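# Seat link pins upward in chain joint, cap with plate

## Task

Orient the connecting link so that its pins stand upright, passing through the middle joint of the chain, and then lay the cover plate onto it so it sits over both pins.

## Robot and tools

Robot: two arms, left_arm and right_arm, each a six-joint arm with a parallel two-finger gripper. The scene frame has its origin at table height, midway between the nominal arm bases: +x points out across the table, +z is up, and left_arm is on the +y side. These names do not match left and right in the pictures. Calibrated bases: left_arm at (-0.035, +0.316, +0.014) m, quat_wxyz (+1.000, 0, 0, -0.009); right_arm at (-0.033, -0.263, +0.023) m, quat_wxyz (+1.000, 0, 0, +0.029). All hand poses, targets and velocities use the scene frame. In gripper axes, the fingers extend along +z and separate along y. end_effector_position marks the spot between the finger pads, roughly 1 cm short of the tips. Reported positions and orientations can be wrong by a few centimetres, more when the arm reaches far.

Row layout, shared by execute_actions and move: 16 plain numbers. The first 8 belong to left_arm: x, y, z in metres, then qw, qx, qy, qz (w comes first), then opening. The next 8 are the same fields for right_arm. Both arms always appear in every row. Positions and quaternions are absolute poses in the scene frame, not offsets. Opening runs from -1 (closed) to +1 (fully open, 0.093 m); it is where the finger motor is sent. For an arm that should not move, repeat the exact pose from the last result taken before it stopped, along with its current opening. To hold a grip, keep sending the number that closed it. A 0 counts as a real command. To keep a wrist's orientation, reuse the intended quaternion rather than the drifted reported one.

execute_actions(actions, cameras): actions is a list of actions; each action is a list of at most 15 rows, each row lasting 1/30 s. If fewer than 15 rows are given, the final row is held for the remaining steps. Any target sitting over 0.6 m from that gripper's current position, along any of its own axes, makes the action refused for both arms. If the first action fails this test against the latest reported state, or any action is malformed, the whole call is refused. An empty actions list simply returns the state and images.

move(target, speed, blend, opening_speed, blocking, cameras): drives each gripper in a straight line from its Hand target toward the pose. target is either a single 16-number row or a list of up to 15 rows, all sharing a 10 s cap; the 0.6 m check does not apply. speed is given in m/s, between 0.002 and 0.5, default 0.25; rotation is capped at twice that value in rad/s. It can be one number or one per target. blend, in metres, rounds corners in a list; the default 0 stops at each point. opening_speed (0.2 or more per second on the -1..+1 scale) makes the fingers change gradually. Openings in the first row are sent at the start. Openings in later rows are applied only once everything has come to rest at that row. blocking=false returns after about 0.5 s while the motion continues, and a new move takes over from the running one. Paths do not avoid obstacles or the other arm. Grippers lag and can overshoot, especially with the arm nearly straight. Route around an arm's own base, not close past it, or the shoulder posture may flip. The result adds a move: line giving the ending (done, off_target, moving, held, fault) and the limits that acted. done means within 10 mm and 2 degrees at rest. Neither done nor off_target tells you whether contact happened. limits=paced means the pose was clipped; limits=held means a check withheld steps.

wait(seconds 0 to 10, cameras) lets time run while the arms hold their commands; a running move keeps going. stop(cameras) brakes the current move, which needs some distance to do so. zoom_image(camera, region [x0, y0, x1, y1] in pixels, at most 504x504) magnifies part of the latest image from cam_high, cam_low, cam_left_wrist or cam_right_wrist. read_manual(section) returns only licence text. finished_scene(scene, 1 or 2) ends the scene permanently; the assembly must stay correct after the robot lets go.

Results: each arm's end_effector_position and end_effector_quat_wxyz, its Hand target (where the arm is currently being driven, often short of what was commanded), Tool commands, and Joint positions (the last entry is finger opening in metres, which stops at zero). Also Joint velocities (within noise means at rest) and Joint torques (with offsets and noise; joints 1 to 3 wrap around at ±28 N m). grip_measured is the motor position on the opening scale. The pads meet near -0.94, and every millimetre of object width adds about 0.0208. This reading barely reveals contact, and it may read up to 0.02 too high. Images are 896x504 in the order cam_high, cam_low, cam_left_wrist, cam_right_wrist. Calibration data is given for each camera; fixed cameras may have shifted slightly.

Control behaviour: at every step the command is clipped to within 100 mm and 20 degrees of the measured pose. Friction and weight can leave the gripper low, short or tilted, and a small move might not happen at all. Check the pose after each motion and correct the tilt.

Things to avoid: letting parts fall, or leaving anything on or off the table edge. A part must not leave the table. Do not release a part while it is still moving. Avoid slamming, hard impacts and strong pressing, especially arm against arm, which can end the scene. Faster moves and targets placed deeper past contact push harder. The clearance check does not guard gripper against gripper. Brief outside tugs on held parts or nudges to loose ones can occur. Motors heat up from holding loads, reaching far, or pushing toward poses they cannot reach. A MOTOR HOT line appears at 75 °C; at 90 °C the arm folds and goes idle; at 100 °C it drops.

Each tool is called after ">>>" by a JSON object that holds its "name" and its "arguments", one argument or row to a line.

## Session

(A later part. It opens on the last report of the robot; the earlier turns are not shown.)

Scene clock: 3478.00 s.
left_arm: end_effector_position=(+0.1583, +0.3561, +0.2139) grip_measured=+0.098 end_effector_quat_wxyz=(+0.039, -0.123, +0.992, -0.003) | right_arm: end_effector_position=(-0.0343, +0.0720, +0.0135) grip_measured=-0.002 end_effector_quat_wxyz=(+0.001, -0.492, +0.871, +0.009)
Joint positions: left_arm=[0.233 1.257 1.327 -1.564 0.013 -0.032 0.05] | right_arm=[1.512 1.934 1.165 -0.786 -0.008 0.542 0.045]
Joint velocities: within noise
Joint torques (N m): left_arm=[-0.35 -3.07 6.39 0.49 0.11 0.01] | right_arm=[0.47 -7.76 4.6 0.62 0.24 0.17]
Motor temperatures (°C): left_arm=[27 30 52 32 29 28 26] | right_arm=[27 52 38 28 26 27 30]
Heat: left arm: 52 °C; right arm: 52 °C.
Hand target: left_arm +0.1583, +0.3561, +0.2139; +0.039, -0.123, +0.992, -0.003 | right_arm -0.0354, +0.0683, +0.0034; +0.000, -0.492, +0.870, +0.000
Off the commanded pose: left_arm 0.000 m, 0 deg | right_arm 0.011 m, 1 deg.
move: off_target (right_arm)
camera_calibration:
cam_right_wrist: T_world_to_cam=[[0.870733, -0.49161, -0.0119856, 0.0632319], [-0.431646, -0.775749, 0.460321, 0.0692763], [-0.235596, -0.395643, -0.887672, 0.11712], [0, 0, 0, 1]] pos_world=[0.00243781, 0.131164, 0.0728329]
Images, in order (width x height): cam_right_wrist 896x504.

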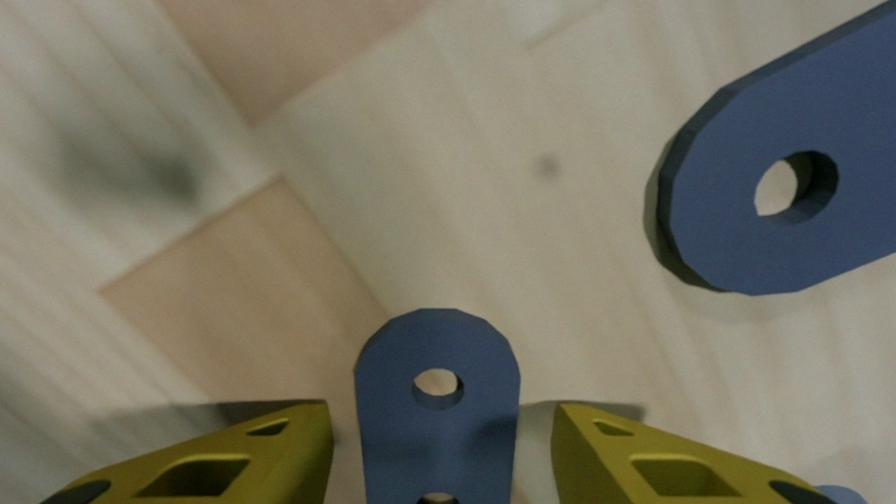

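>>> {"name": "move", "arguments": {
  "target": [
    [0.1583,0.3561,0.2139,0.039,-0.123,0.992,-0.003,0.1,-0.0355,0.0685,0.0060,0,-0.4924,0.8704,0,0.0],
    [0.1583,0.3561,0.2139,0.039,-0.123,0.992,-0.003,0.1,-0.0355,0.0685,0.0060,0,-0.4924,0.8704,0,-0.6]
  ],
  "speed": 0.01,
  "opening_speed": 0.4,
  "cameras": ["cam_right_wrist"]
}}

Scene clock: 3488.77 s.
left_arm: end_effector_position=(+0.1583, +0.3561, +0.2139) grip_measured=+0.098 end_effector_quat_wxyz=(+0.039, -0.123, +0.992, -0.003) | right_arm: end_effector_position=(-0.0339, +0.0723, +0.0135) grip_measured=-0.469 end_effector_quat_wxyz=(+0.002, -0.492, +0.871, +0.009)
Joint positions: left_arm=[0.233 1.257 1.327 -1.564 0.013 -0.032 0.05] | right_arm=[1.512 1.934 1.165 -0.785 -0.005 0.542 0.023]
Joint velocities: within noise
Joint torques (N m): left_arm=[-0.23 -3.07 6.32 0.48 0.11 0.02] | right_arm=[0.49 -8.1 5.09 0.43 0.21 0.16]
Motor temperatures (°C): left_arm=[27 30 51 32 29 28 26] | right_arm=[27 51 38 28 26 27 30]
Heat: left arm: 51 °C; right arm: 51 °C.
Hand target: left_arm +0.1583, +0.3561, +0.2139; +0.039, -0.123, +0.992, -0.003 | right_arm -0.0354, +0.0685, +0.0062; +0.000, -0.492, +0.870, +0.000
Off the commanded pose: left_arm 0.000 m, 0 deg | right_arm 0.009 m, 1 deg.
move: done
camera_calibration:
cam_right_wrist: T_world_to_cam=[[0.870742, -0.491635, -0.010222, 0.0629548], [-0.432906, -0.776255, 0.45828, 0.0697061], [-0.233241, -0.394618, -0.888749, 0.117358], [0, 0, 0, 1]] pos_world=[0.00273147, 0.131372, 0.0730002]
Images, in order (width x height): cam_right_wrist 896x504.

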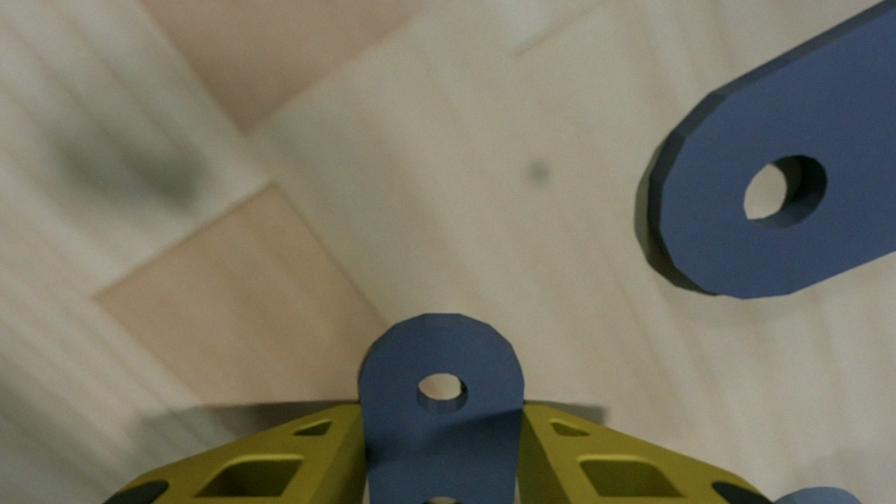

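>>> {"name": "move", "arguments": {
  "target": [
    [0.1583,0.3561,0.2139,0.039,-0.123,0.992,-0.003,0.1,-0.033,0.0685,0.07,0,-0.4924,0.8704,0,-0.6],
    [0.1583,0.3561,0.2139,0.039,-0.123,0.992,-0.003,0.1,-0.02,0.06,0.15,0,-0.4924,0.8704,0,-0.6]
  ],
  "speed": [0.05,0.1],
  "blend": [0.01,0],
  "cameras": ["cam_right_wrist","cam_high"]
}}

Scene clock: 3511.57 s.
left_arm: end_effector_position=(+0.1583, +0.3561, +0.2139) grip_measured=+0.098 end_effector_quat_wxyz=(+0.039, -0.123, +0.992, -0.003) | right_arm: end_effector_position=(-0.0233, +0.0569, +0.1373) grip_measured=-0.469 end_effector_quat_wxyz=(-0.011, -0.492, +0.870, -0.013)
Joint positions: left_arm=[0.233 1.257 1.327 -1.564 0.013 -0.032 0.05] | right_arm=[1.478 1.787 1.489 -1.307 -0.005 0.508 0.023]
Joint velocities: within noise
Joint torques (N m): left_arm=[-0.34 -3 6.37 0.49 0.13 0.01] | right_arm=[-0.88 -10.66 9.43 0.1 0.18 0.06]
Motor temperatures (°C): left_arm=[27 30 51 31 29 28 26] | right_arm=[27 51 38 28 26 27 31]
Heat: left arm: 51 °C; right arm: 51 °C.
Hand target: left_arm +0.1583, +0.3561, +0.2139; +0.039, -0.123, +0.992, -0.003 | right_arm -0.0201, +0.0598, +0.1499; +0.000, -0.492, +0.870, +0.000
Off the commanded pose: left_arm 0.000 m, 0 deg | right_arm 0.013 m, 2 deg.
move: off_target (right_arm)
camera_calibration:
cam_right_wrist: T_world_to_cam=[[0.87131, -0.490545, 0.0135911, 0.0440591], [-0.431467, -0.752594, 0.497432, -0.00114147], [-0.233784, -0.439281, -0.867397, 0.223407], [0, 0, 0, 1]] pos_world=[0.0133472, 0.118892, 0.193751]
Images, in order (width x height): cam_high 896x504, cam_right_wrist 896x504.

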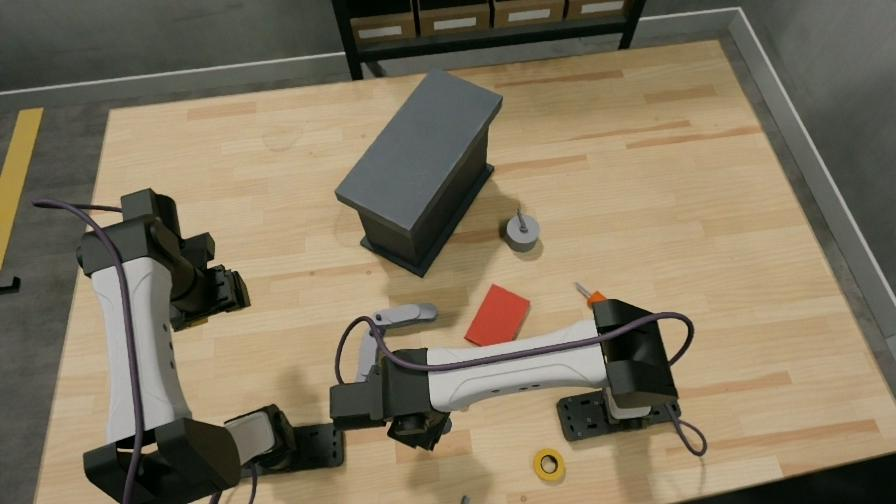

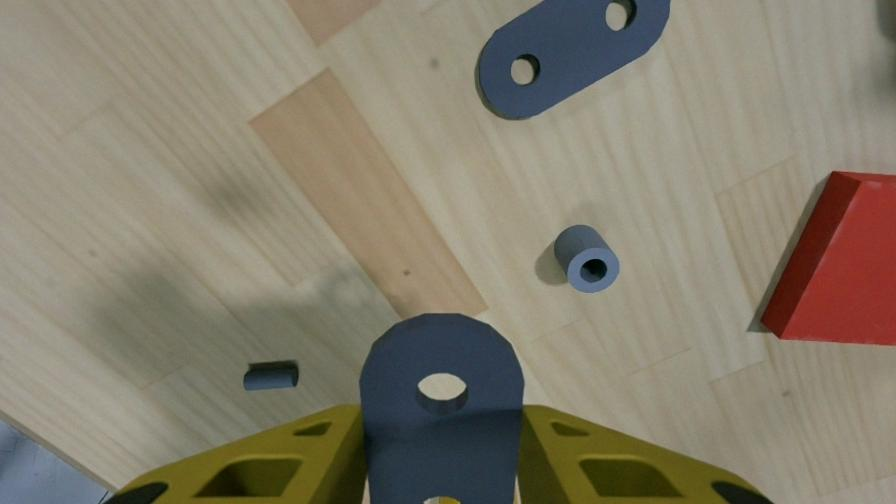

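>>> {"name": "move", "arguments": {
  "target": [
    [0.1583,0.3561,0.2139,0.039,-0.123,0.992,-0.003,0.1,0.08,0.07,0.16,0,-0.7986,0.6018,0,-0.6],
    [0.1583,0.3561,0.2139,0.039,-0.123,0.992,-0.003,0.1,0.162,0.14,0.15,0,-0.9724,0.2334,0,-0.6]
  ],
  "speed": [0.13,0.12],
  "blend": [0.02,0]
}}

Scene clock: 3529.13 s.
left_arm: end_effector_position=(+0.1583, +0.3561, +0.2139) grip_measured=+0.098 end_effector_quat_wxyz=(+0.039, -0.123, +0.992, -0.003) | right_arm: end_effector_position=(+0.1575, +0.1393, +0.1503) grip_measured=-0.469 end_effector_quat_wxyz=(-0.005, +0.972, -0.234, -0.002)
Joint positions: left_arm=[0.233 1.257 1.327 -1.564 0.013 -0.032 0.05] | right_arm=[1.068 2.316 2.326 -1.572 -0.005 -1.543 0.023]
Joint velocities: within noise
Joint torques (N m): left_arm=[-0.28 -3.03 6.35 0.49 0.11 0.01] | right_arm=[-0.62 -11.49 9.62 0.14 0.06 0.07]
Motor temperatures (°C): left_arm=[27 30 51 31 29 28 26] | right_arm=[27 53 40 28 26 27 32]
Heat: left arm: 51 °C; right arm: 53 °C.
Hand target: left_arm +0.1583, +0.3561, +0.2139; +0.039, -0.123, +0.992, -0.003 | right_arm +0.1619, +0.1399, +0.1498; -0.004, +0.972, -0.233, +0.001
Off the commanded pose: left_arm 0.000 m, 0 deg | right_arm 0.005 m, 1 deg.
joint sent to its limit (right arm) — joint 4 (wrist pitch), lower limit. The joint targets still meet the commanded pose.
move: done
camera_calibration:
cam_left_wrist: T_world_to_cam=[[0.222709, -0.974739, 0.016887, 0.309192], [-0.909891, -0.201611, 0.362563, 0.178735], [-0.349999, -0.0961112, -0.931806, 0.36451], [0, 0, 0, 1]] pos_world=[0.221348, 0.37245, 0.269629]
cam_right_wrist: T_world_to_cam=[[0.428992, 0.903245, 0.0106746, -0.19725], [0.797679, -0.384346, 0.464743, -0.107476], [0.42388, -0.190856, -0.885381, 0.177696], [0, 0, 0, 1]] pos_world=[0.0950288, 0.170772, 0.209383]

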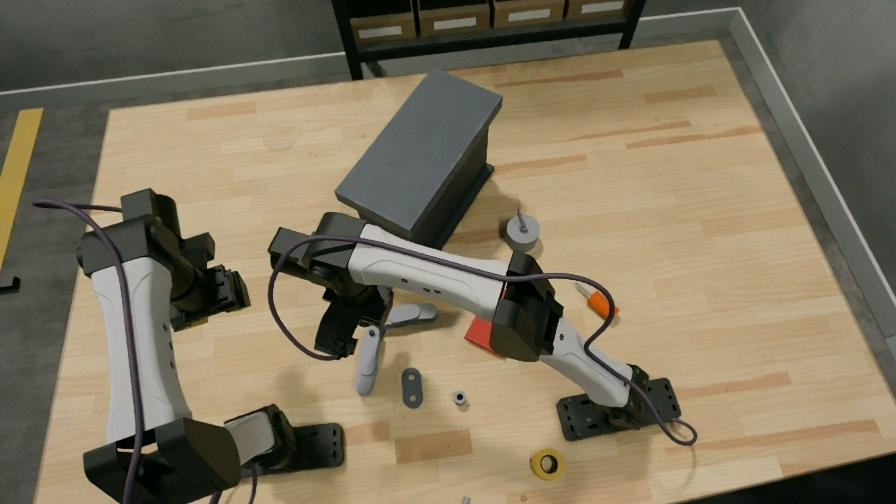

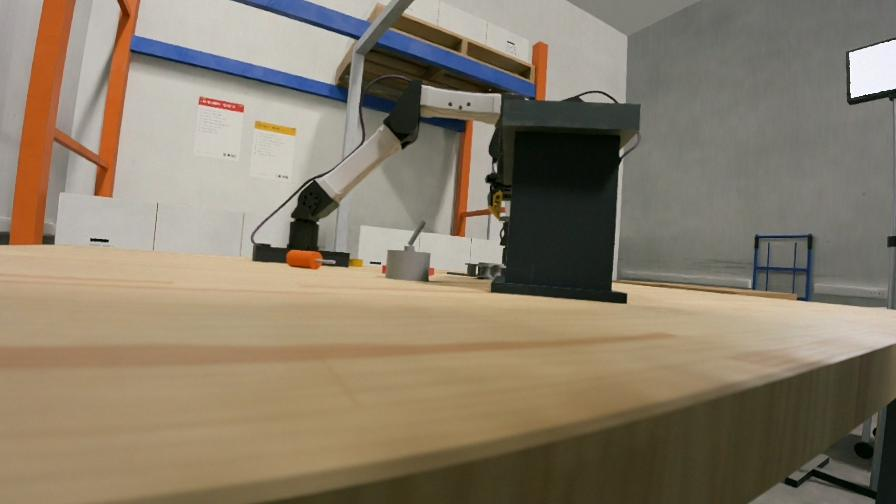

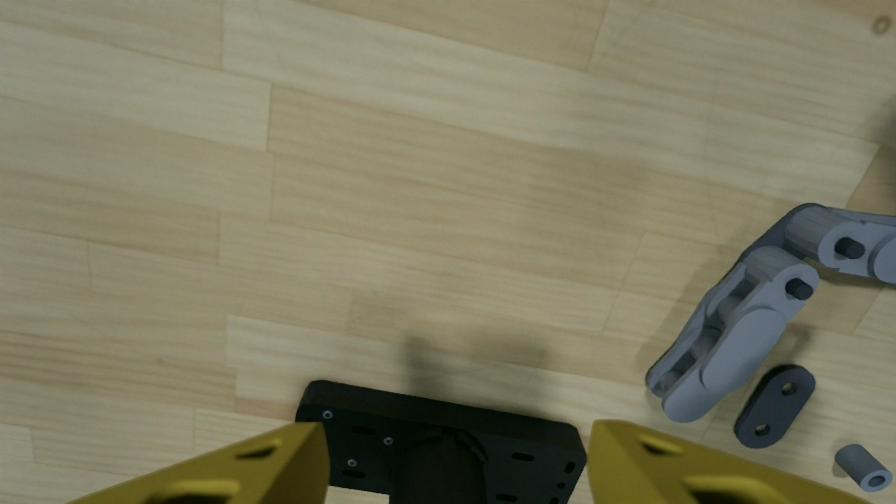

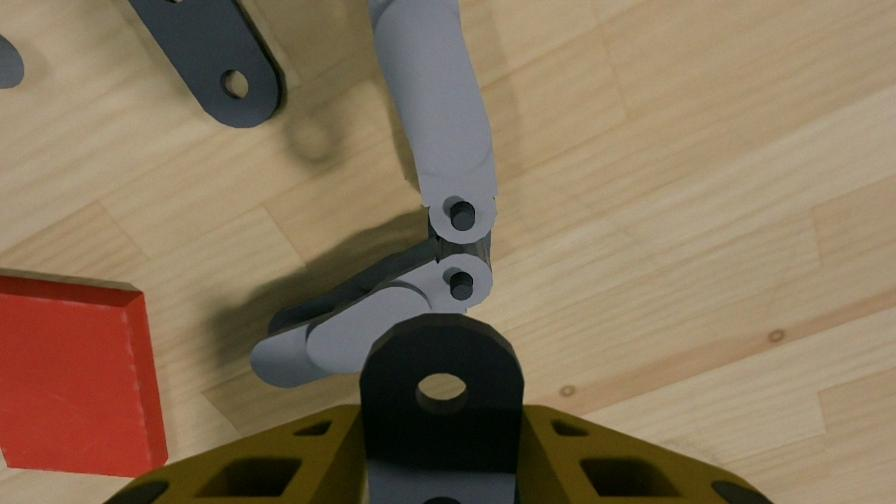

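>>> {"name": "move", "arguments": {
  "target": [
    [0.1583,0.3561,0.2139,0.039,-0.123,0.992,-0.003,0.1,0.168,0.145,0.10,0,-0.9724,0.2334,0,-0.6],
    [0.1583,0.3561,0.2139,0.039,-0.123,0.992,-0.003,0.1,0.167,0.144,0.077,0,-0.9724,0.2334,0,-0.6]
  ],
  "speed": [0.08,0.04],
  "blend": [0.01,0],
  "cameras": ["cam_right_wrist","cam_high"]
}}

Scene clock: 3555.70 s.
left_arm: end_effector_position=(+0.1583, +0.3561, +0.2139) grip_measured=+0.098 end_effector_quat_wxyz=(+0.039, -0.123, +0.992, -0.003) | right_arm: end_effector_position=(+0.1629, +0.1472, +0.0856) grip_measured=-0.469 end_effector_quat_wxyz=(-0.008, +0.973, -0.232, -0.001)
Joint positions: left_arm=[0.233 1.257 1.327 -1.564 0.013 -0.032 0.05] | right_arm=[1.065 2.316 2.067 -1.307 -0.005 -1.55 0.023]
Joint velocities: within noise
Joint torques (N m): left_arm=[-0.32 -3.07 6.39 0.48 0.11 0.02] | right_arm=[-1.1 -12.04 5.98 0.39 0.04 0.06]
Motor temperatures (°C): left_arm=[27 30 50 30 29 28 26] | right_arm=[27 55 41 28 26 27 32]
Heat: left arm: 50 °C; right arm: 55 °C.
Hand target: left_arm +0.1583, +0.3561, +0.2139; +0.039, -0.123, +0.992, -0.003 | right_arm +0.1669, +0.1439, +0.0770; +0.000, +0.972, -0.233, +0.000
Off the commanded pose: left_arm 0.000 m, 0 deg | right_arm 0.010 m, 1 deg.
move: done
camera_calibration:
cam_right_wrist: T_world_to_cam=[[0.425848, 0.904631, 0.0171923, -0.206223], [0.797658, -0.384325, 0.464796, -0.0787287], [0.427077, -0.184219, -0.885251, 0.118034], [0, 0, 0, 1]] pos_world=[0.100209, 0.178043, 0.144628]
Images, in order (width x height): cam_high 896x504, cam_right_wrist 896x504.

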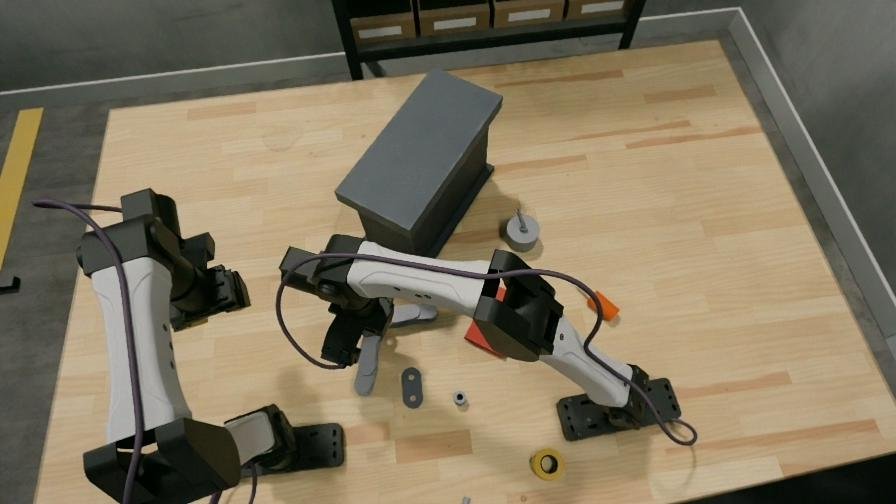

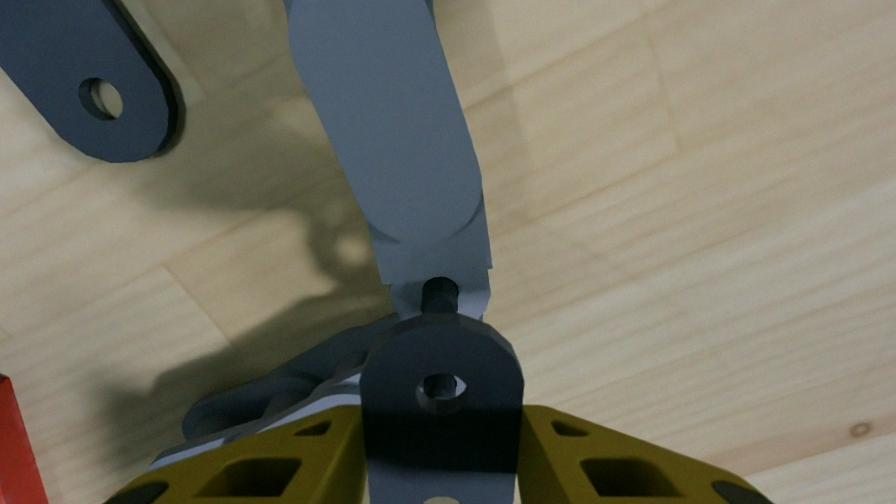

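>>> {"name": "zoom_image", "arguments": {
  "camera": "cam_right_wrist",
  "region": [340, 250, 540, 450]
}}

Scaled by 2.520 from the camera's 896x504 image, which has a finer 1280x720 frame.

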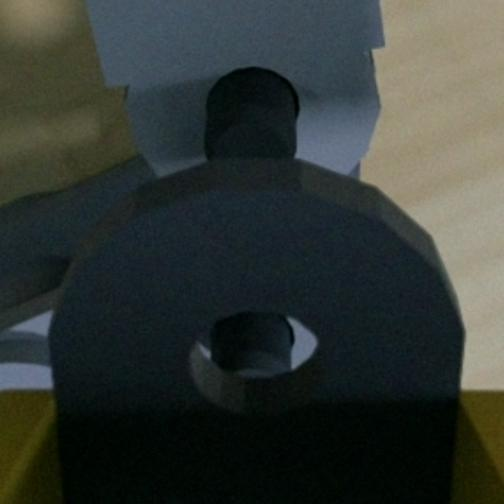

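>>> {"name": "move", "arguments": {
  "target": [
    [0.1583,0.3561,0.2139,0.039,-0.123,0.992,-0.003,0.1,0.1675,0.1435,0.064,0,-0.9724,0.2334,0,-0.6]
  ],
  "speed": 0.02,
  "cameras": ["cam_right_wrist"]
}}

>>> {"name": "zoom_image", "arguments": {
  "camera": "cam_right_wrist",
  "region": [340, 280, 540, 480]
}}

Scene clock: 3580.63 s.
left_arm: end_effector_position=(+0.1583, +0.3561, +0.2139) grip_measured=+0.098 end_effector_quat_wxyz=(+0.039, -0.123, +0.992, -0.003) | right_arm: end_effector_position=(+0.1637, +0.1472, +0.0738) grip_measured=-0.469 end_effector_quat_wxyz=(-0.009, +0.973, -0.232, +0.000)
Joint positions: left_arm=[0.233 1.257 1.327 -1.564 0.013 -0.032 0.05] | right_arm=[1.063 2.316 2.02 -1.257 -0.005 -1.551 0.023]
Joint velocities: within noise
Joint torques (N m): left_arm=[-0.34 -2.99 6.37 0.49 0.11 0.02] | right_arm=[-1.13 -11.78 6 0.38 0.09 0.03]
Motor temperatures (°C): left_arm=[27 30 50 29 29 28 26] | right_arm=[27 57 40 28 26 27 32]
Heat: left arm: 50 °C; right arm: 57 °C.
Hand target: left_arm +0.1583, +0.3561, +0.2139; +0.039, -0.123, +0.992, -0.003 | right_arm +0.1673, +0.1434, +0.0641; +0.000, +0.972, -0.233, +0.000
Off the commanded pose: left_arm 0.000 m, 0 deg | right_arm 0.011 m, 1 deg.
move: off_target (right_arm)
camera_calibration:
cam_right_wrist: T_world_to_cam=[[0.426169, 0.904417, 0.0202489, -0.206622], [0.796887, -0.385906, 0.464809, -0.073538], [0.428195, -0.181951, -0.885179, 0.106807], [0, 0, 0, 1]] pos_world=[0.100923, 0.177928, 0.132908]
Images, in order (width x height): cam_right_wrist 896x504.

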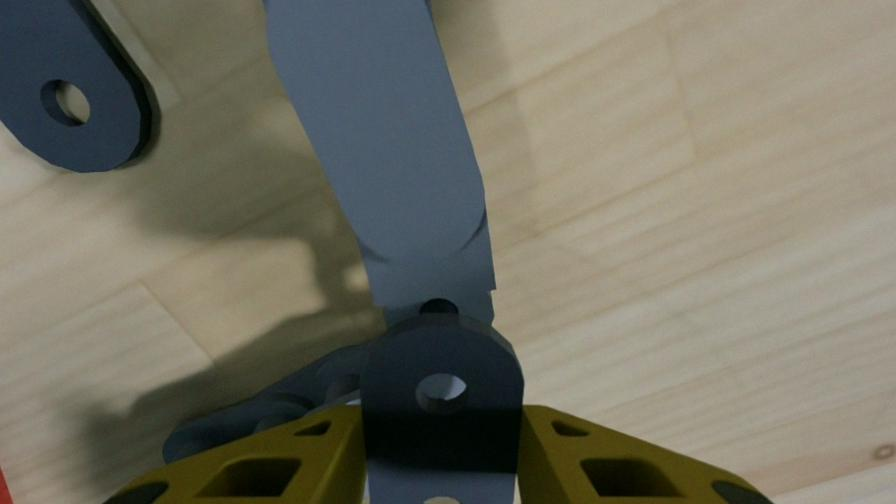

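Scaled by 2.520 from the camera's 896x504 image, which has a finer 1280x720 frame.

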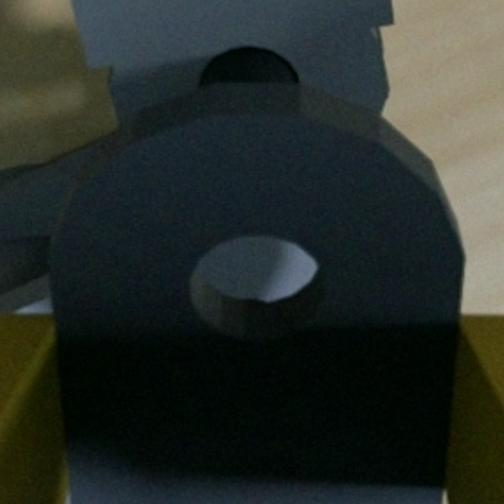

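>>> {"name": "move", "arguments": {
  "target": [
    [0.1583,0.3561,0.2139,0.039,-0.123,0.992,-0.003,0.1,0.1672,0.1425,0.056,0,-0.9724,0.2334,0,-0.6]
  ],
  "speed": 0.02,
  "cameras": ["cam_right_wrist"]
}}

>>> {"name": "zoom_image", "arguments": {
  "camera": "cam_right_wrist",
  "region": [370, 330, 510, 470]
}}

Scene clock: 3598.87 s.
left_arm: end_effector_position=(+0.1583, +0.3561, +0.2139) grip_measured=+0.098 end_effector_quat_wxyz=(+0.039, -0.123, +0.992, -0.003) | right_arm: end_effector_position=(+0.1633, +0.1464, +0.0654) grip_measured=-0.469 end_effector_quat_wxyz=(-0.009, +0.973, -0.232, -0.001)
Joint positions: left_arm=[0.233 1.257 1.327 -1.564 0.013 -0.032 0.05] | right_arm=[1.063 2.316 1.987 -1.225 -0.005 -1.552 0.023]
Joint velocities: within noise
Joint torques (N m): left_arm=[-0.36 -3.08 6.37 0.49 0.11 0.02] | right_arm=[-1.03 -11.75 6.09 0.4 0.08 0.06]
Motor temperatures (°C): left_arm=[27 30 50 29 29 28 26] | right_arm=[27 58 40 28 26 27 32]
Heat: left arm: 50 °C; right arm: 58 °C.
Hand target: left_arm +0.1583, +0.3561, +0.2139; +0.039, -0.123, +0.992, -0.003 | right_arm +0.1670, +0.1424, +0.0561; +0.000, +0.972, -0.233, +0.000
Off the commanded pose: left_arm 0.000 m, 0 deg | right_arm 0.011 m, 1 deg.
move: off_target (right_arm)
camera_calibration:
cam_right_wrist: T_world_to_cam=[[0.425833, 0.9046, 0.0191066, -0.205458], [0.797262, -0.385122, 0.464816, -0.0697883], [0.427831, -0.182701, -0.885201, 0.0995176], [0, 0, 0, 1]] pos_world=[0.100554, 0.177162, 0.124457]
Images, in order (width x height): cam_right_wrist 896x504.

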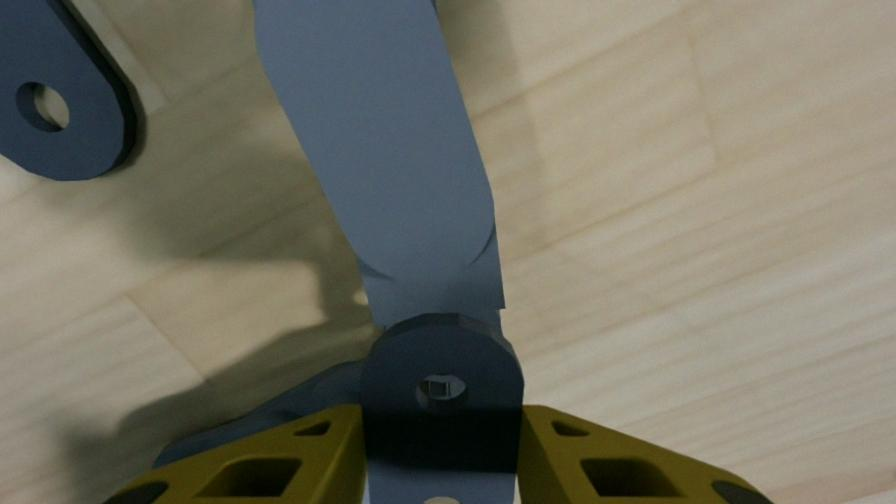

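Scaled by 3.600 from the camera's 896x504 image, which has a finer 1280x720 frame.

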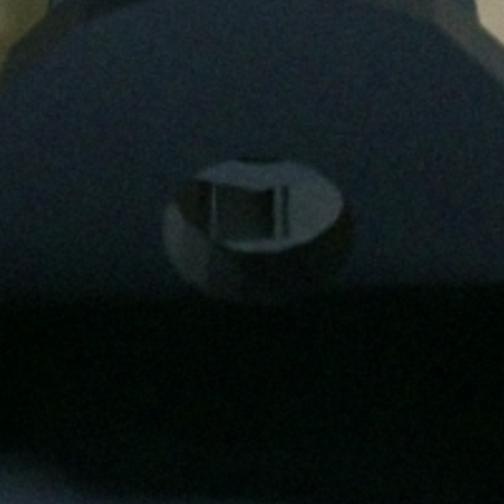

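>>> {"name": "move", "arguments": {
  "target": [
    [0.1583,0.3561,0.2139,0.039,-0.123,0.992,-0.003,0.1,0.1672,0.1425,0.0525,0,-0.9724,0.2334,0,-0.6]
  ],
  "speed": 0.02,
  "cameras": ["cam_right_wrist"]
}}

>>> {"name": "zoom_image", "arguments": {
  "camera": "cam_right_wrist",
  "region": [370, 330, 510, 470]
}}

Scene clock: 3613.37 s.
left_arm: end_effector_position=(+0.1583, +0.3561, +0.2139) grip_measured=+0.098 end_effector_quat_wxyz=(+0.039, -0.123, +0.992, -0.003) | right_arm: end_effector_position=(+0.1634, +0.1467, +0.0628) grip_measured=-0.469 end_effector_quat_wxyz=(-0.010, +0.973, -0.232, +0.000)
Joint positions: left_arm=[0.233 1.257 1.327 -1.564 0.013 -0.032 0.05] | right_arm=[1.063 2.316 1.977 -1.212 -0.005 -1.552 0.023]
Joint velocities: within noise
Joint torques (N m): left_arm=[-0.31 -3.04 6.38 0.49 0.13 0.02] | right_arm=[-1.05 -11.52 6.01 0.36 0.07 0.01]
Motor temperatures (°C): left_arm=[27 30 50 29 29 28 26] | right_arm=[27 58 40 28 26 27 32]
Heat: left arm: 50 °C; right arm: 58 °C.
Hand target: left_arm +0.1583, +0.3561, +0.2139; +0.039, -0.123, +0.992, -0.003 | right_arm +0.1670, +0.1424, +0.0526; +0.000, +0.972, -0.233, +0.000
Off the commanded pose: left_arm 0.000 m, 0 deg | right_arm 0.012 m, 1 deg.
move: off_target (right_arm)
camera_calibration:
cam_right_wrist: T_world_to_cam=[[0.425468, 0.904721, 0.0213967, -0.20582], [0.796944, -0.385776, 0.46482, -0.0684428], [0.428786, -0.180714, -0.885147, 0.0967793], [0, 0, 0, 1]] pos_world=[0.100617, 0.177296, 0.121881]
Images, in order (width x height): cam_right_wrist 896x504.

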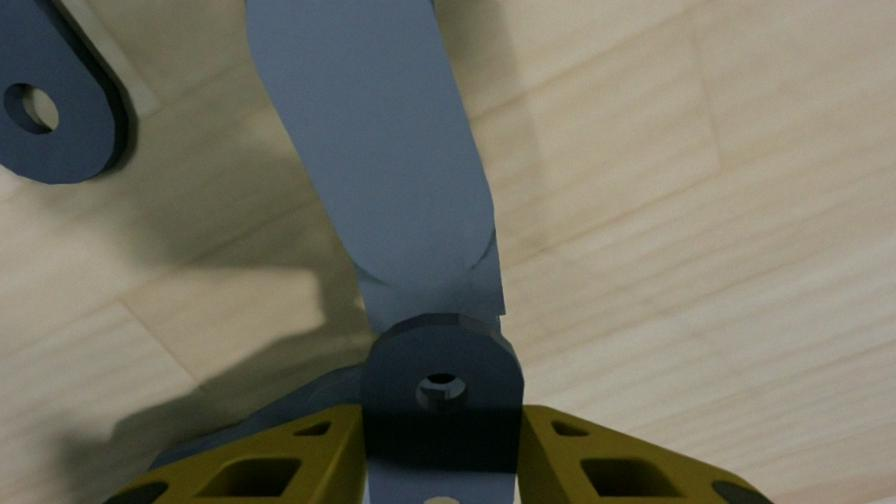

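Scaled by 3.600 from the camera's 896x504 image, which has a finer 1280x720 frame.

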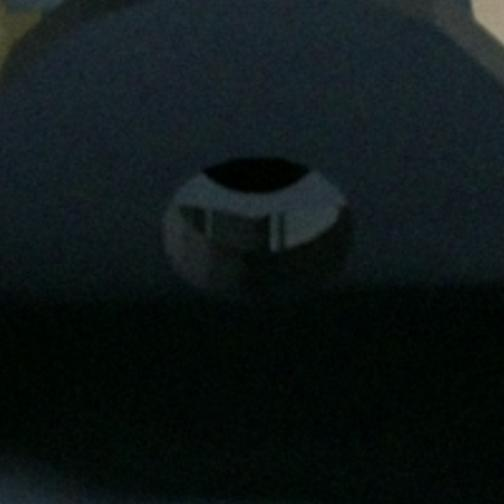

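>>> {"name": "move", "arguments": {
  "target": [
    [0.1583,0.3561,0.2139,0.039,-0.123,0.992,-0.003,0.1,0.1670,0.1427,0.0500,0,-0.9724,0.2334,0,-0.6]
  ],
  "speed": 0.02,
  "cameras": ["cam_right_wrist"]
}}

>>> {"name": "zoom_image", "arguments": {
  "camera": "cam_right_wrist",
  "region": [370, 330, 510, 470]
}}

Scene clock: 3650.73 s.
left_arm: end_effector_position=(+0.1583, +0.3561, +0.2139) grip_measured=+0.098 end_effector_quat_wxyz=(+0.039, -0.123, +0.992, -0.003) | right_arm: end_effector_position=(+0.1635, +0.1467, +0.0610) grip_measured=-0.469 end_effector_quat_wxyz=(-0.010, +0.973, -0.232, +0.000)
Joint positions: left_arm=[0.233 1.257 1.327 -1.564 0.013 -0.032 0.05] | right_arm=[1.063 2.316 1.969 -1.204 -0.005 -1.552 0.023]
Joint velocities: within noise
Joint torques (N m): left_arm=[-0.23 -3.07 6.38 0.49 0.12 0.02] | right_arm=[-1.14 -11.58 5.9 0.4 0.12 0.09]
Motor temperatures (°C): left_arm=[27 30 49 28 29 28 26] | right_arm=[27 59 39 28 26 27 33]
Heat: left arm: 49 °C; right arm: 59 °C.
Hand target: left_arm +0.1583, +0.3561, +0.2139; +0.039, -0.123, +0.992, -0.003 | right_arm +0.1668, +0.1425, +0.0501; +0.000, +0.972, -0.233, +0.000
Off the commanded pose: left_arm 0.000 m, 0 deg | right_arm 0.012 m, 1 deg.
move: off_target (right_arm)
camera_calibration:
cam_right_wrist: T_world_to_cam=[[0.425457, 0.904698, 0.0225408, -0.205935], [0.796713, -0.386255, 0.464818, -0.0674917], [0.429226, -0.179801, -0.885119, 0.0949649], [0, 0, 0, 1]] pos_world=[0.100627, 0.177315, 0.120069]
Images, in order (width x height): cam_right_wrist 896x504.

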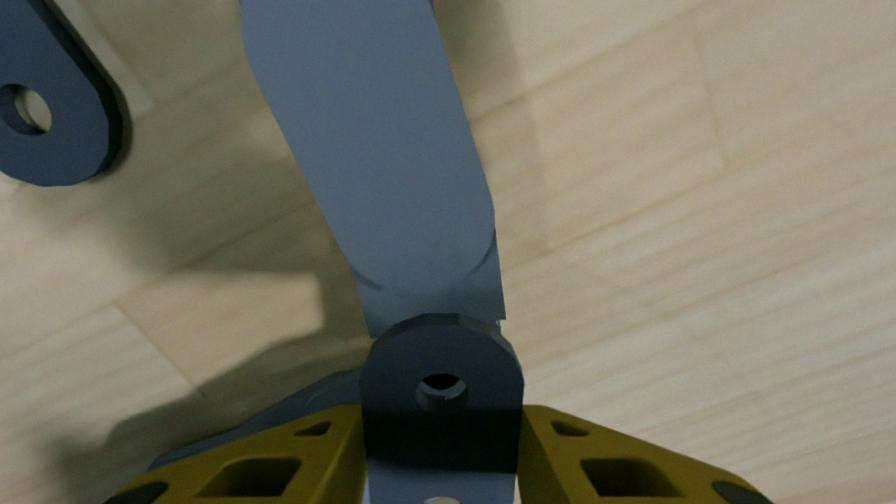

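Scaled by 3.600 from the camera's 896x504 image, which has a finer 1280x720 frame.

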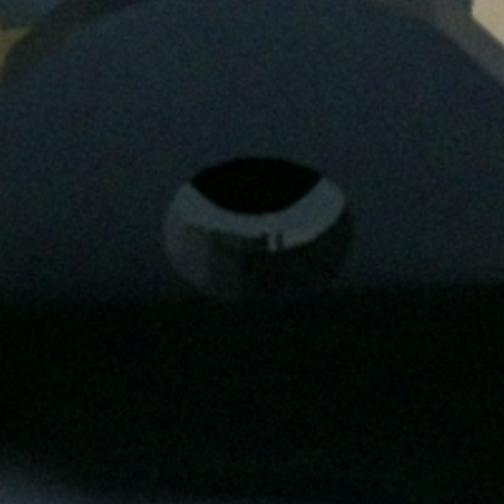

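>>> {"name": "move", "arguments": {
  "target": [
    [0.1583,0.3561,0.2139,0.039,-0.123,0.992,-0.003,0.1,0.1665,0.1430,0.0480,0,-0.9724,0.2334,0,-0.6]
  ],
  "speed": 0.02,
  "cameras": ["cam_right_wrist"]
}}

>>> {"name": "zoom_image", "arguments": {
  "camera": "cam_right_wrist",
  "region": [370, 330, 510, 470]
}}

Scene clock: 3669.03 s.
left_arm: end_effector_position=(+0.1583, +0.3561, +0.2139) grip_measured=+0.098 end_effector_quat_wxyz=(+0.039, -0.123, +0.992, -0.003) | right_arm: end_effector_position=(+0.1642, +0.1482, +0.0610) grip_measured=-0.469 end_effector_quat_wxyz=(-0.014, +0.973, -0.232, +0.000)
Joint positions: left_arm=[0.233 1.257 1.327 -1.564 0.013 -0.032 0.05] | right_arm=[1.063 2.316 1.969 -1.197 -0.005 -1.552 0.023]
Joint velocities: within noise
Joint torques (N m): left_arm=[-0.25 -3.03 6.32 0.49 0.12 0.02] | right_arm=[-0.76 -11.58 5.38 0.37 0.09 0.05]
Motor temperatures (°C): left_arm=[27 30 49 28 29 28 26] | right_arm=[27 59 39 28 26 27 33]
Heat: left arm: 49 °C; right arm: 59 °C.
Hand target: left_arm +0.1583, +0.3561, +0.2139; +0.039, -0.123, +0.992, -0.003 | right_arm +0.1662, +0.1428, +0.0482; +0.000, +0.972, -0.233, +0.000
Off the commanded pose: left_arm 0.000 m, 0 deg | right_arm 0.014 m, 2 deg.
move: off_target (right_arm)
camera_calibration:
cam_right_wrist: T_world_to_cam=[[0.42538, 0.904537, 0.0294047, -0.207982], [0.795327, -0.38913, 0.464794, -0.0668515], [0.431865, -0.174327, -0.884931, 0.0937026], [0, 0, 0, 1]] pos_world=[0.101173, 0.178448, 0.120108]
Images, in order (width x height): cam_right_wrist 896x504.

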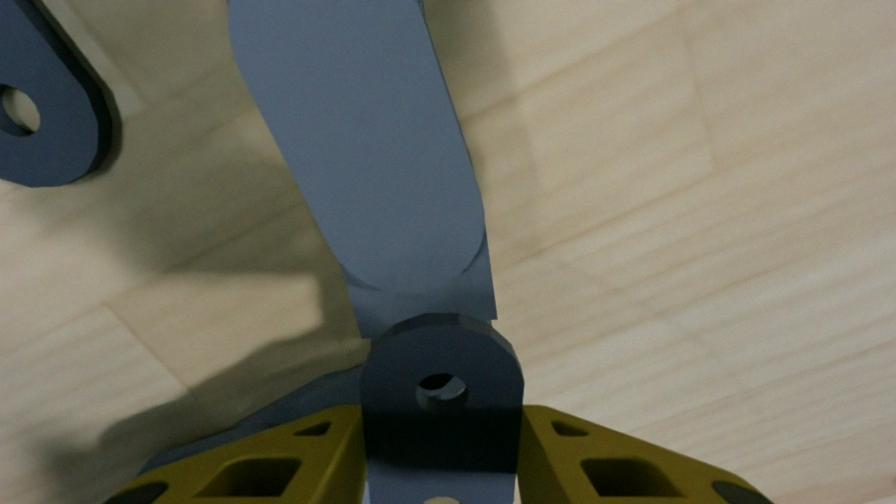

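Scaled by 3.600 from the camera's 896x504 image, which has a finer 1280x720 frame.

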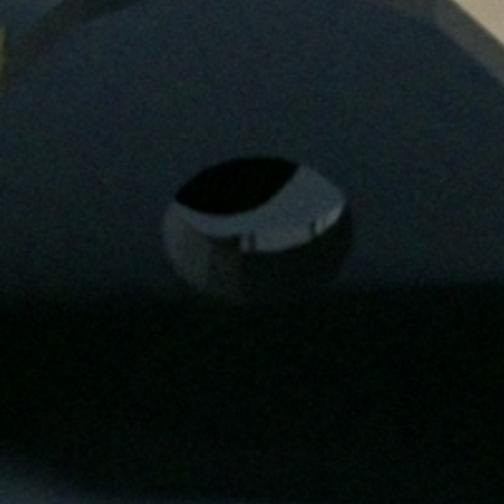

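>>> {"name": "move", "arguments": {
  "target": [
    [0.1583,0.3561,0.2139,0.039,-0.123,0.992,-0.003,0.1,0.1590,0.1470,0.0780,0,-0.9724,0.2334,0,-0.6],
    [0.1583,0.3561,0.2139,0.039,-0.123,0.992,-0.003,0.1,0.1590,0.1460,0.0550,0,-0.9724,0.2334,0,-0.6]
  ],
  "speed": 0.02,
  "cameras": ["cam_right_wrist"]
}}

>>> {"name": "zoom_image", "arguments": {
  "camera": "cam_right_wrist",
  "region": [370, 330, 510, 470]
}}

Scene clock: 3689.97 s.
left_arm: end_effector_position=(+0.1583, +0.3561, +0.2139) grip_measured=+0.098 end_effector_quat_wxyz=(+0.039, -0.123, +0.992, -0.003) | right_arm: end_effector_position=(+0.1622, +0.1465, +0.0638) grip_measured=-0.469 end_effector_quat_wxyz=(-0.008, +0.972, -0.234, -0.001)
Joint positions: left_arm=[0.233 1.257 1.327 -1.564 0.013 -0.032 0.05] | right_arm=[1.065 2.316 1.98 -1.219 -0.005 -1.545 0.023]
Joint velocities: within noise
Joint torques (N m): left_arm=[-0.29 -3.07 6.39 0.49 0.11 0.03] | right_arm=[0.53 -11.92 6.02 0.38 0.08 0.18]
Motor temperatures (°C): left_arm=[27 30 49 28 29 28 26] | right_arm=[27 59 39 28 26 27 33]
Heat: left arm: 49 °C; right arm: 59 °C.
Hand target: left_arm +0.1583, +0.3561, +0.2139; +0.039, -0.123, +0.992, -0.003 | right_arm +0.1589, +0.1459, +0.0550; +0.000, +0.972, -0.233, +0.000
Off the commanded pose: left_arm 0.000 m, 0 deg | right_arm 0.009 m, 1 deg.
move: done
camera_calibration:
cam_right_wrist: T_world_to_cam=[[0.429636, 0.902824, 0.0179312, -0.205287], [0.795921, -0.387993, 0.464727, -0.0674659], [0.426524, -0.185392, -0.885272, 0.0991743], [0, 0, 0, 1]] pos_world=[0.0995958, 0.177548, 0.122831]
Images, in order (width x height): cam_right_wrist 896x504.

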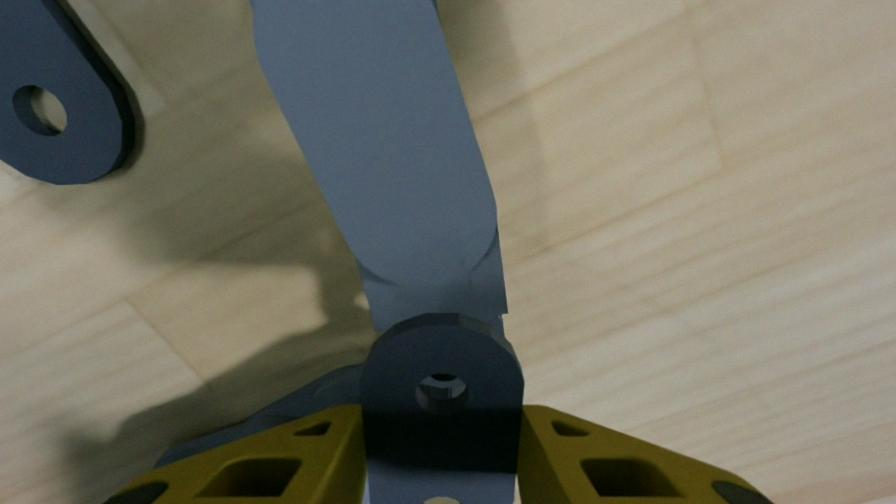

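Scaled by 3.600 from the camera's 896x504 image, which has a finer 1280x720 frame.

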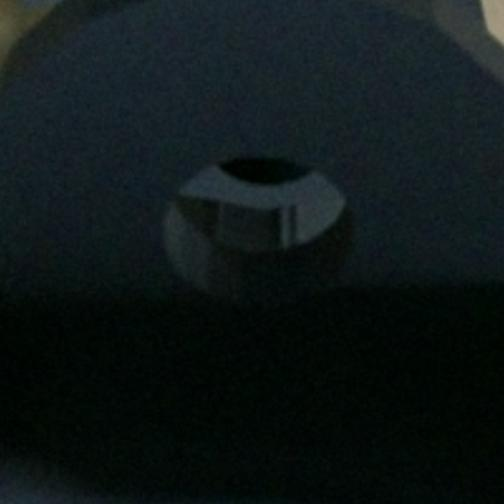

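>>> {"name": "move", "arguments": {
  "target": [
    [0.1583,0.3561,0.2139,0.039,-0.123,0.992,-0.003,0.1,0.1590,0.1465,0.0525,0,-0.9724,0.2334,0,-0.6]
  ],
  "speed": 0.02,
  "cameras": ["cam_right_wrist"]
}}

>>> {"name": "zoom_image", "arguments": {
  "camera": "cam_right_wrist",
  "region": [370, 330, 510, 470]
}}

Scene clock: 3699.33 s.
left_arm: end_effector_position=(+0.1583, +0.3561, +0.2139) grip_measured=+0.098 end_effector_quat_wxyz=(+0.039, -0.123, +0.992, -0.003) | right_arm: end_effector_position=(+0.1629, +0.1480, +0.0638) grip_measured=-0.469 end_effector_quat_wxyz=(-0.012, +0.972, -0.234, +0.000)
Joint positions: left_arm=[0.233 1.257 1.327 -1.564 0.013 -0.032 0.05] | right_arm=[1.065 2.316 1.98 -1.212 -0.005 -1.545 0.023]
Joint velocities: within noise
Joint torques (N m): left_arm=[-0.35 -3.03 6.38 0.49 0.1 0.01] | right_arm=[0.68 -11.71 5.56 0.38 0.06 0.17]
Motor temperatures (°C): left_arm=[27 30 49 28 29 28 26] | right_arm=[27 60 39 28 26 27 33]
Heat: left arm: 49 °C; right arm: 60 °C.
Hand target: left_arm +0.1583, +0.3561, +0.2139; +0.039, -0.123, +0.992, -0.003 | right_arm +0.1589, +0.1463, +0.0526; +0.000, +0.972, -0.233, +0.000
Off the commanded pose: left_arm 0.000 m, 0 deg | right_arm 0.012 m, 1 deg.
move: off_target (right_arm)
camera_calibration:
cam_right_wrist: T_world_to_cam=[[0.429568, 0.902683, 0.0251775, -0.207474], [0.794465, -0.39103, 0.464672, -0.066781], [0.429297, -0.179606, -0.885125, 0.0978563], [0, 0, 0, 1]] pos_world=[0.10017, 0.178746, 0.12287]
Images, in order (width x height): cam_right_wrist 896x504.

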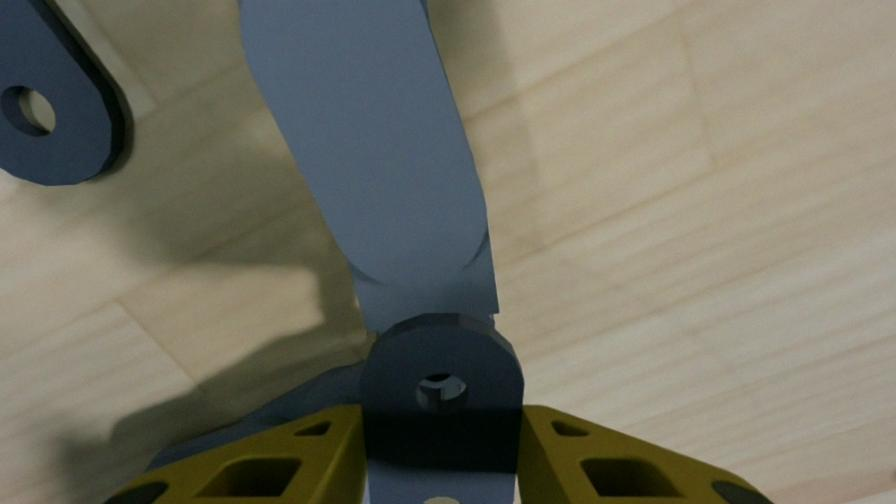

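Scaled by 3.600 from the camera's 896x504 image, which has a finer 1280x720 frame.

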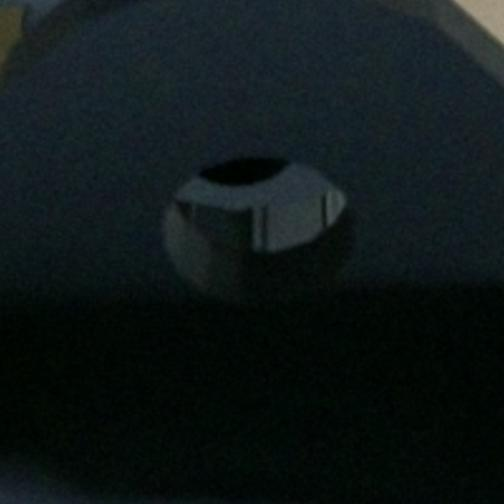

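>>> {"name": "move", "arguments": {
  "target": [
    [0.1583,0.3561,0.2139,0.039,-0.123,0.992,-0.003,0.1,0.1590,0.1475,0.0780,0,-0.9724,0.2334,0,-0.6],
    [0.1583,0.3561,0.2139,0.039,-0.123,0.992,-0.003,0.1,0.1590,0.1466,0.0500,0,-0.9724,0.2334,0,-0.6]
  ],
  "speed": 0.02,
  "cameras": ["cam_right_wrist"]
}}

>>> {"name": "zoom_image", "arguments": {
  "camera": "cam_right_wrist",
  "region": [370, 330, 510, 470]
}}

Scene clock: 3716.47 s.
left_arm: end_effector_position=(+0.1583, +0.3561, +0.2139) grip_measured=+0.098 end_effector_quat_wxyz=(+0.039, -0.123, +0.992, -0.003) | right_arm: end_effector_position=(+0.1626, +0.1474, +0.0611) grip_measured=-0.469 end_effector_quat_wxyz=(-0.011, +0.972, -0.234, +0.000)
Joint positions: left_arm=[0.233 1.257 1.327 -1.564 0.013 -0.032 0.05] | right_arm=[1.065 2.316 1.97 -1.203 -0.005 -1.544 0.023]
Joint velocities: within noise
Joint torques (N m): left_arm=[-0.36 -3.07 6.38 0.49 0.11 0.01] | right_arm=[0.59 -11.41 6.05 0.37 0.09 0.18]
Motor temperatures (°C): left_arm=[27 30 49 28 29 28 26] | right_arm=[27 60 39 28 26 27 33]
Heat: left arm: 49 °C; right arm: 60 °C.
Hand target: left_arm +0.1583, +0.3561, +0.2139; +0.039, -0.123, +0.992, -0.003 | right_arm +0.1589, +0.1464, +0.0501; +0.000, +0.972, -0.233, +0.000
Off the commanded pose: left_arm 0.000 m, 0 deg | right_arm 0.012 m, 1 deg.
move: off_target (right_arm)
camera_calibration:
cam_right_wrist: T_world_to_cam=[[0.430277, 0.902397, 0.023267, -0.206629], [0.794558, -0.390839, 0.464675, -0.0655809], [0.428415, -0.181452, -0.885176, 0.0959108], [0, 0, 0, 1]] pos_world=[0.0999258, 0.178233, 0.120179]
Images, in order (width x height): cam_right_wrist 896x504.

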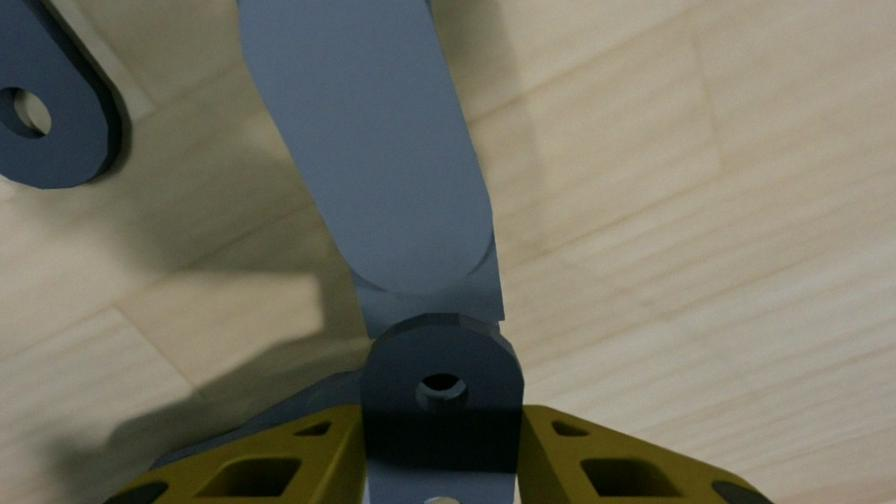

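Scaled by 3.600 from the camera's 896x504 image, which has a finer 1280x720 frame.

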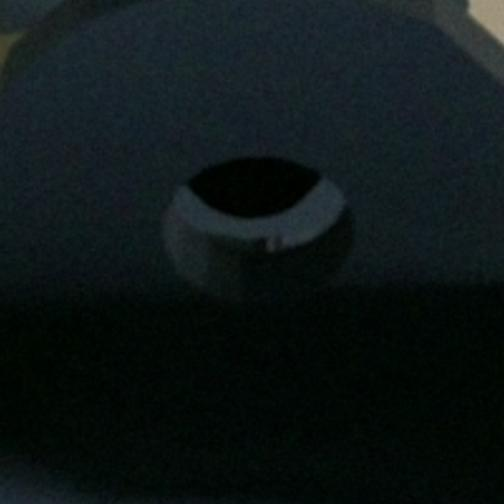

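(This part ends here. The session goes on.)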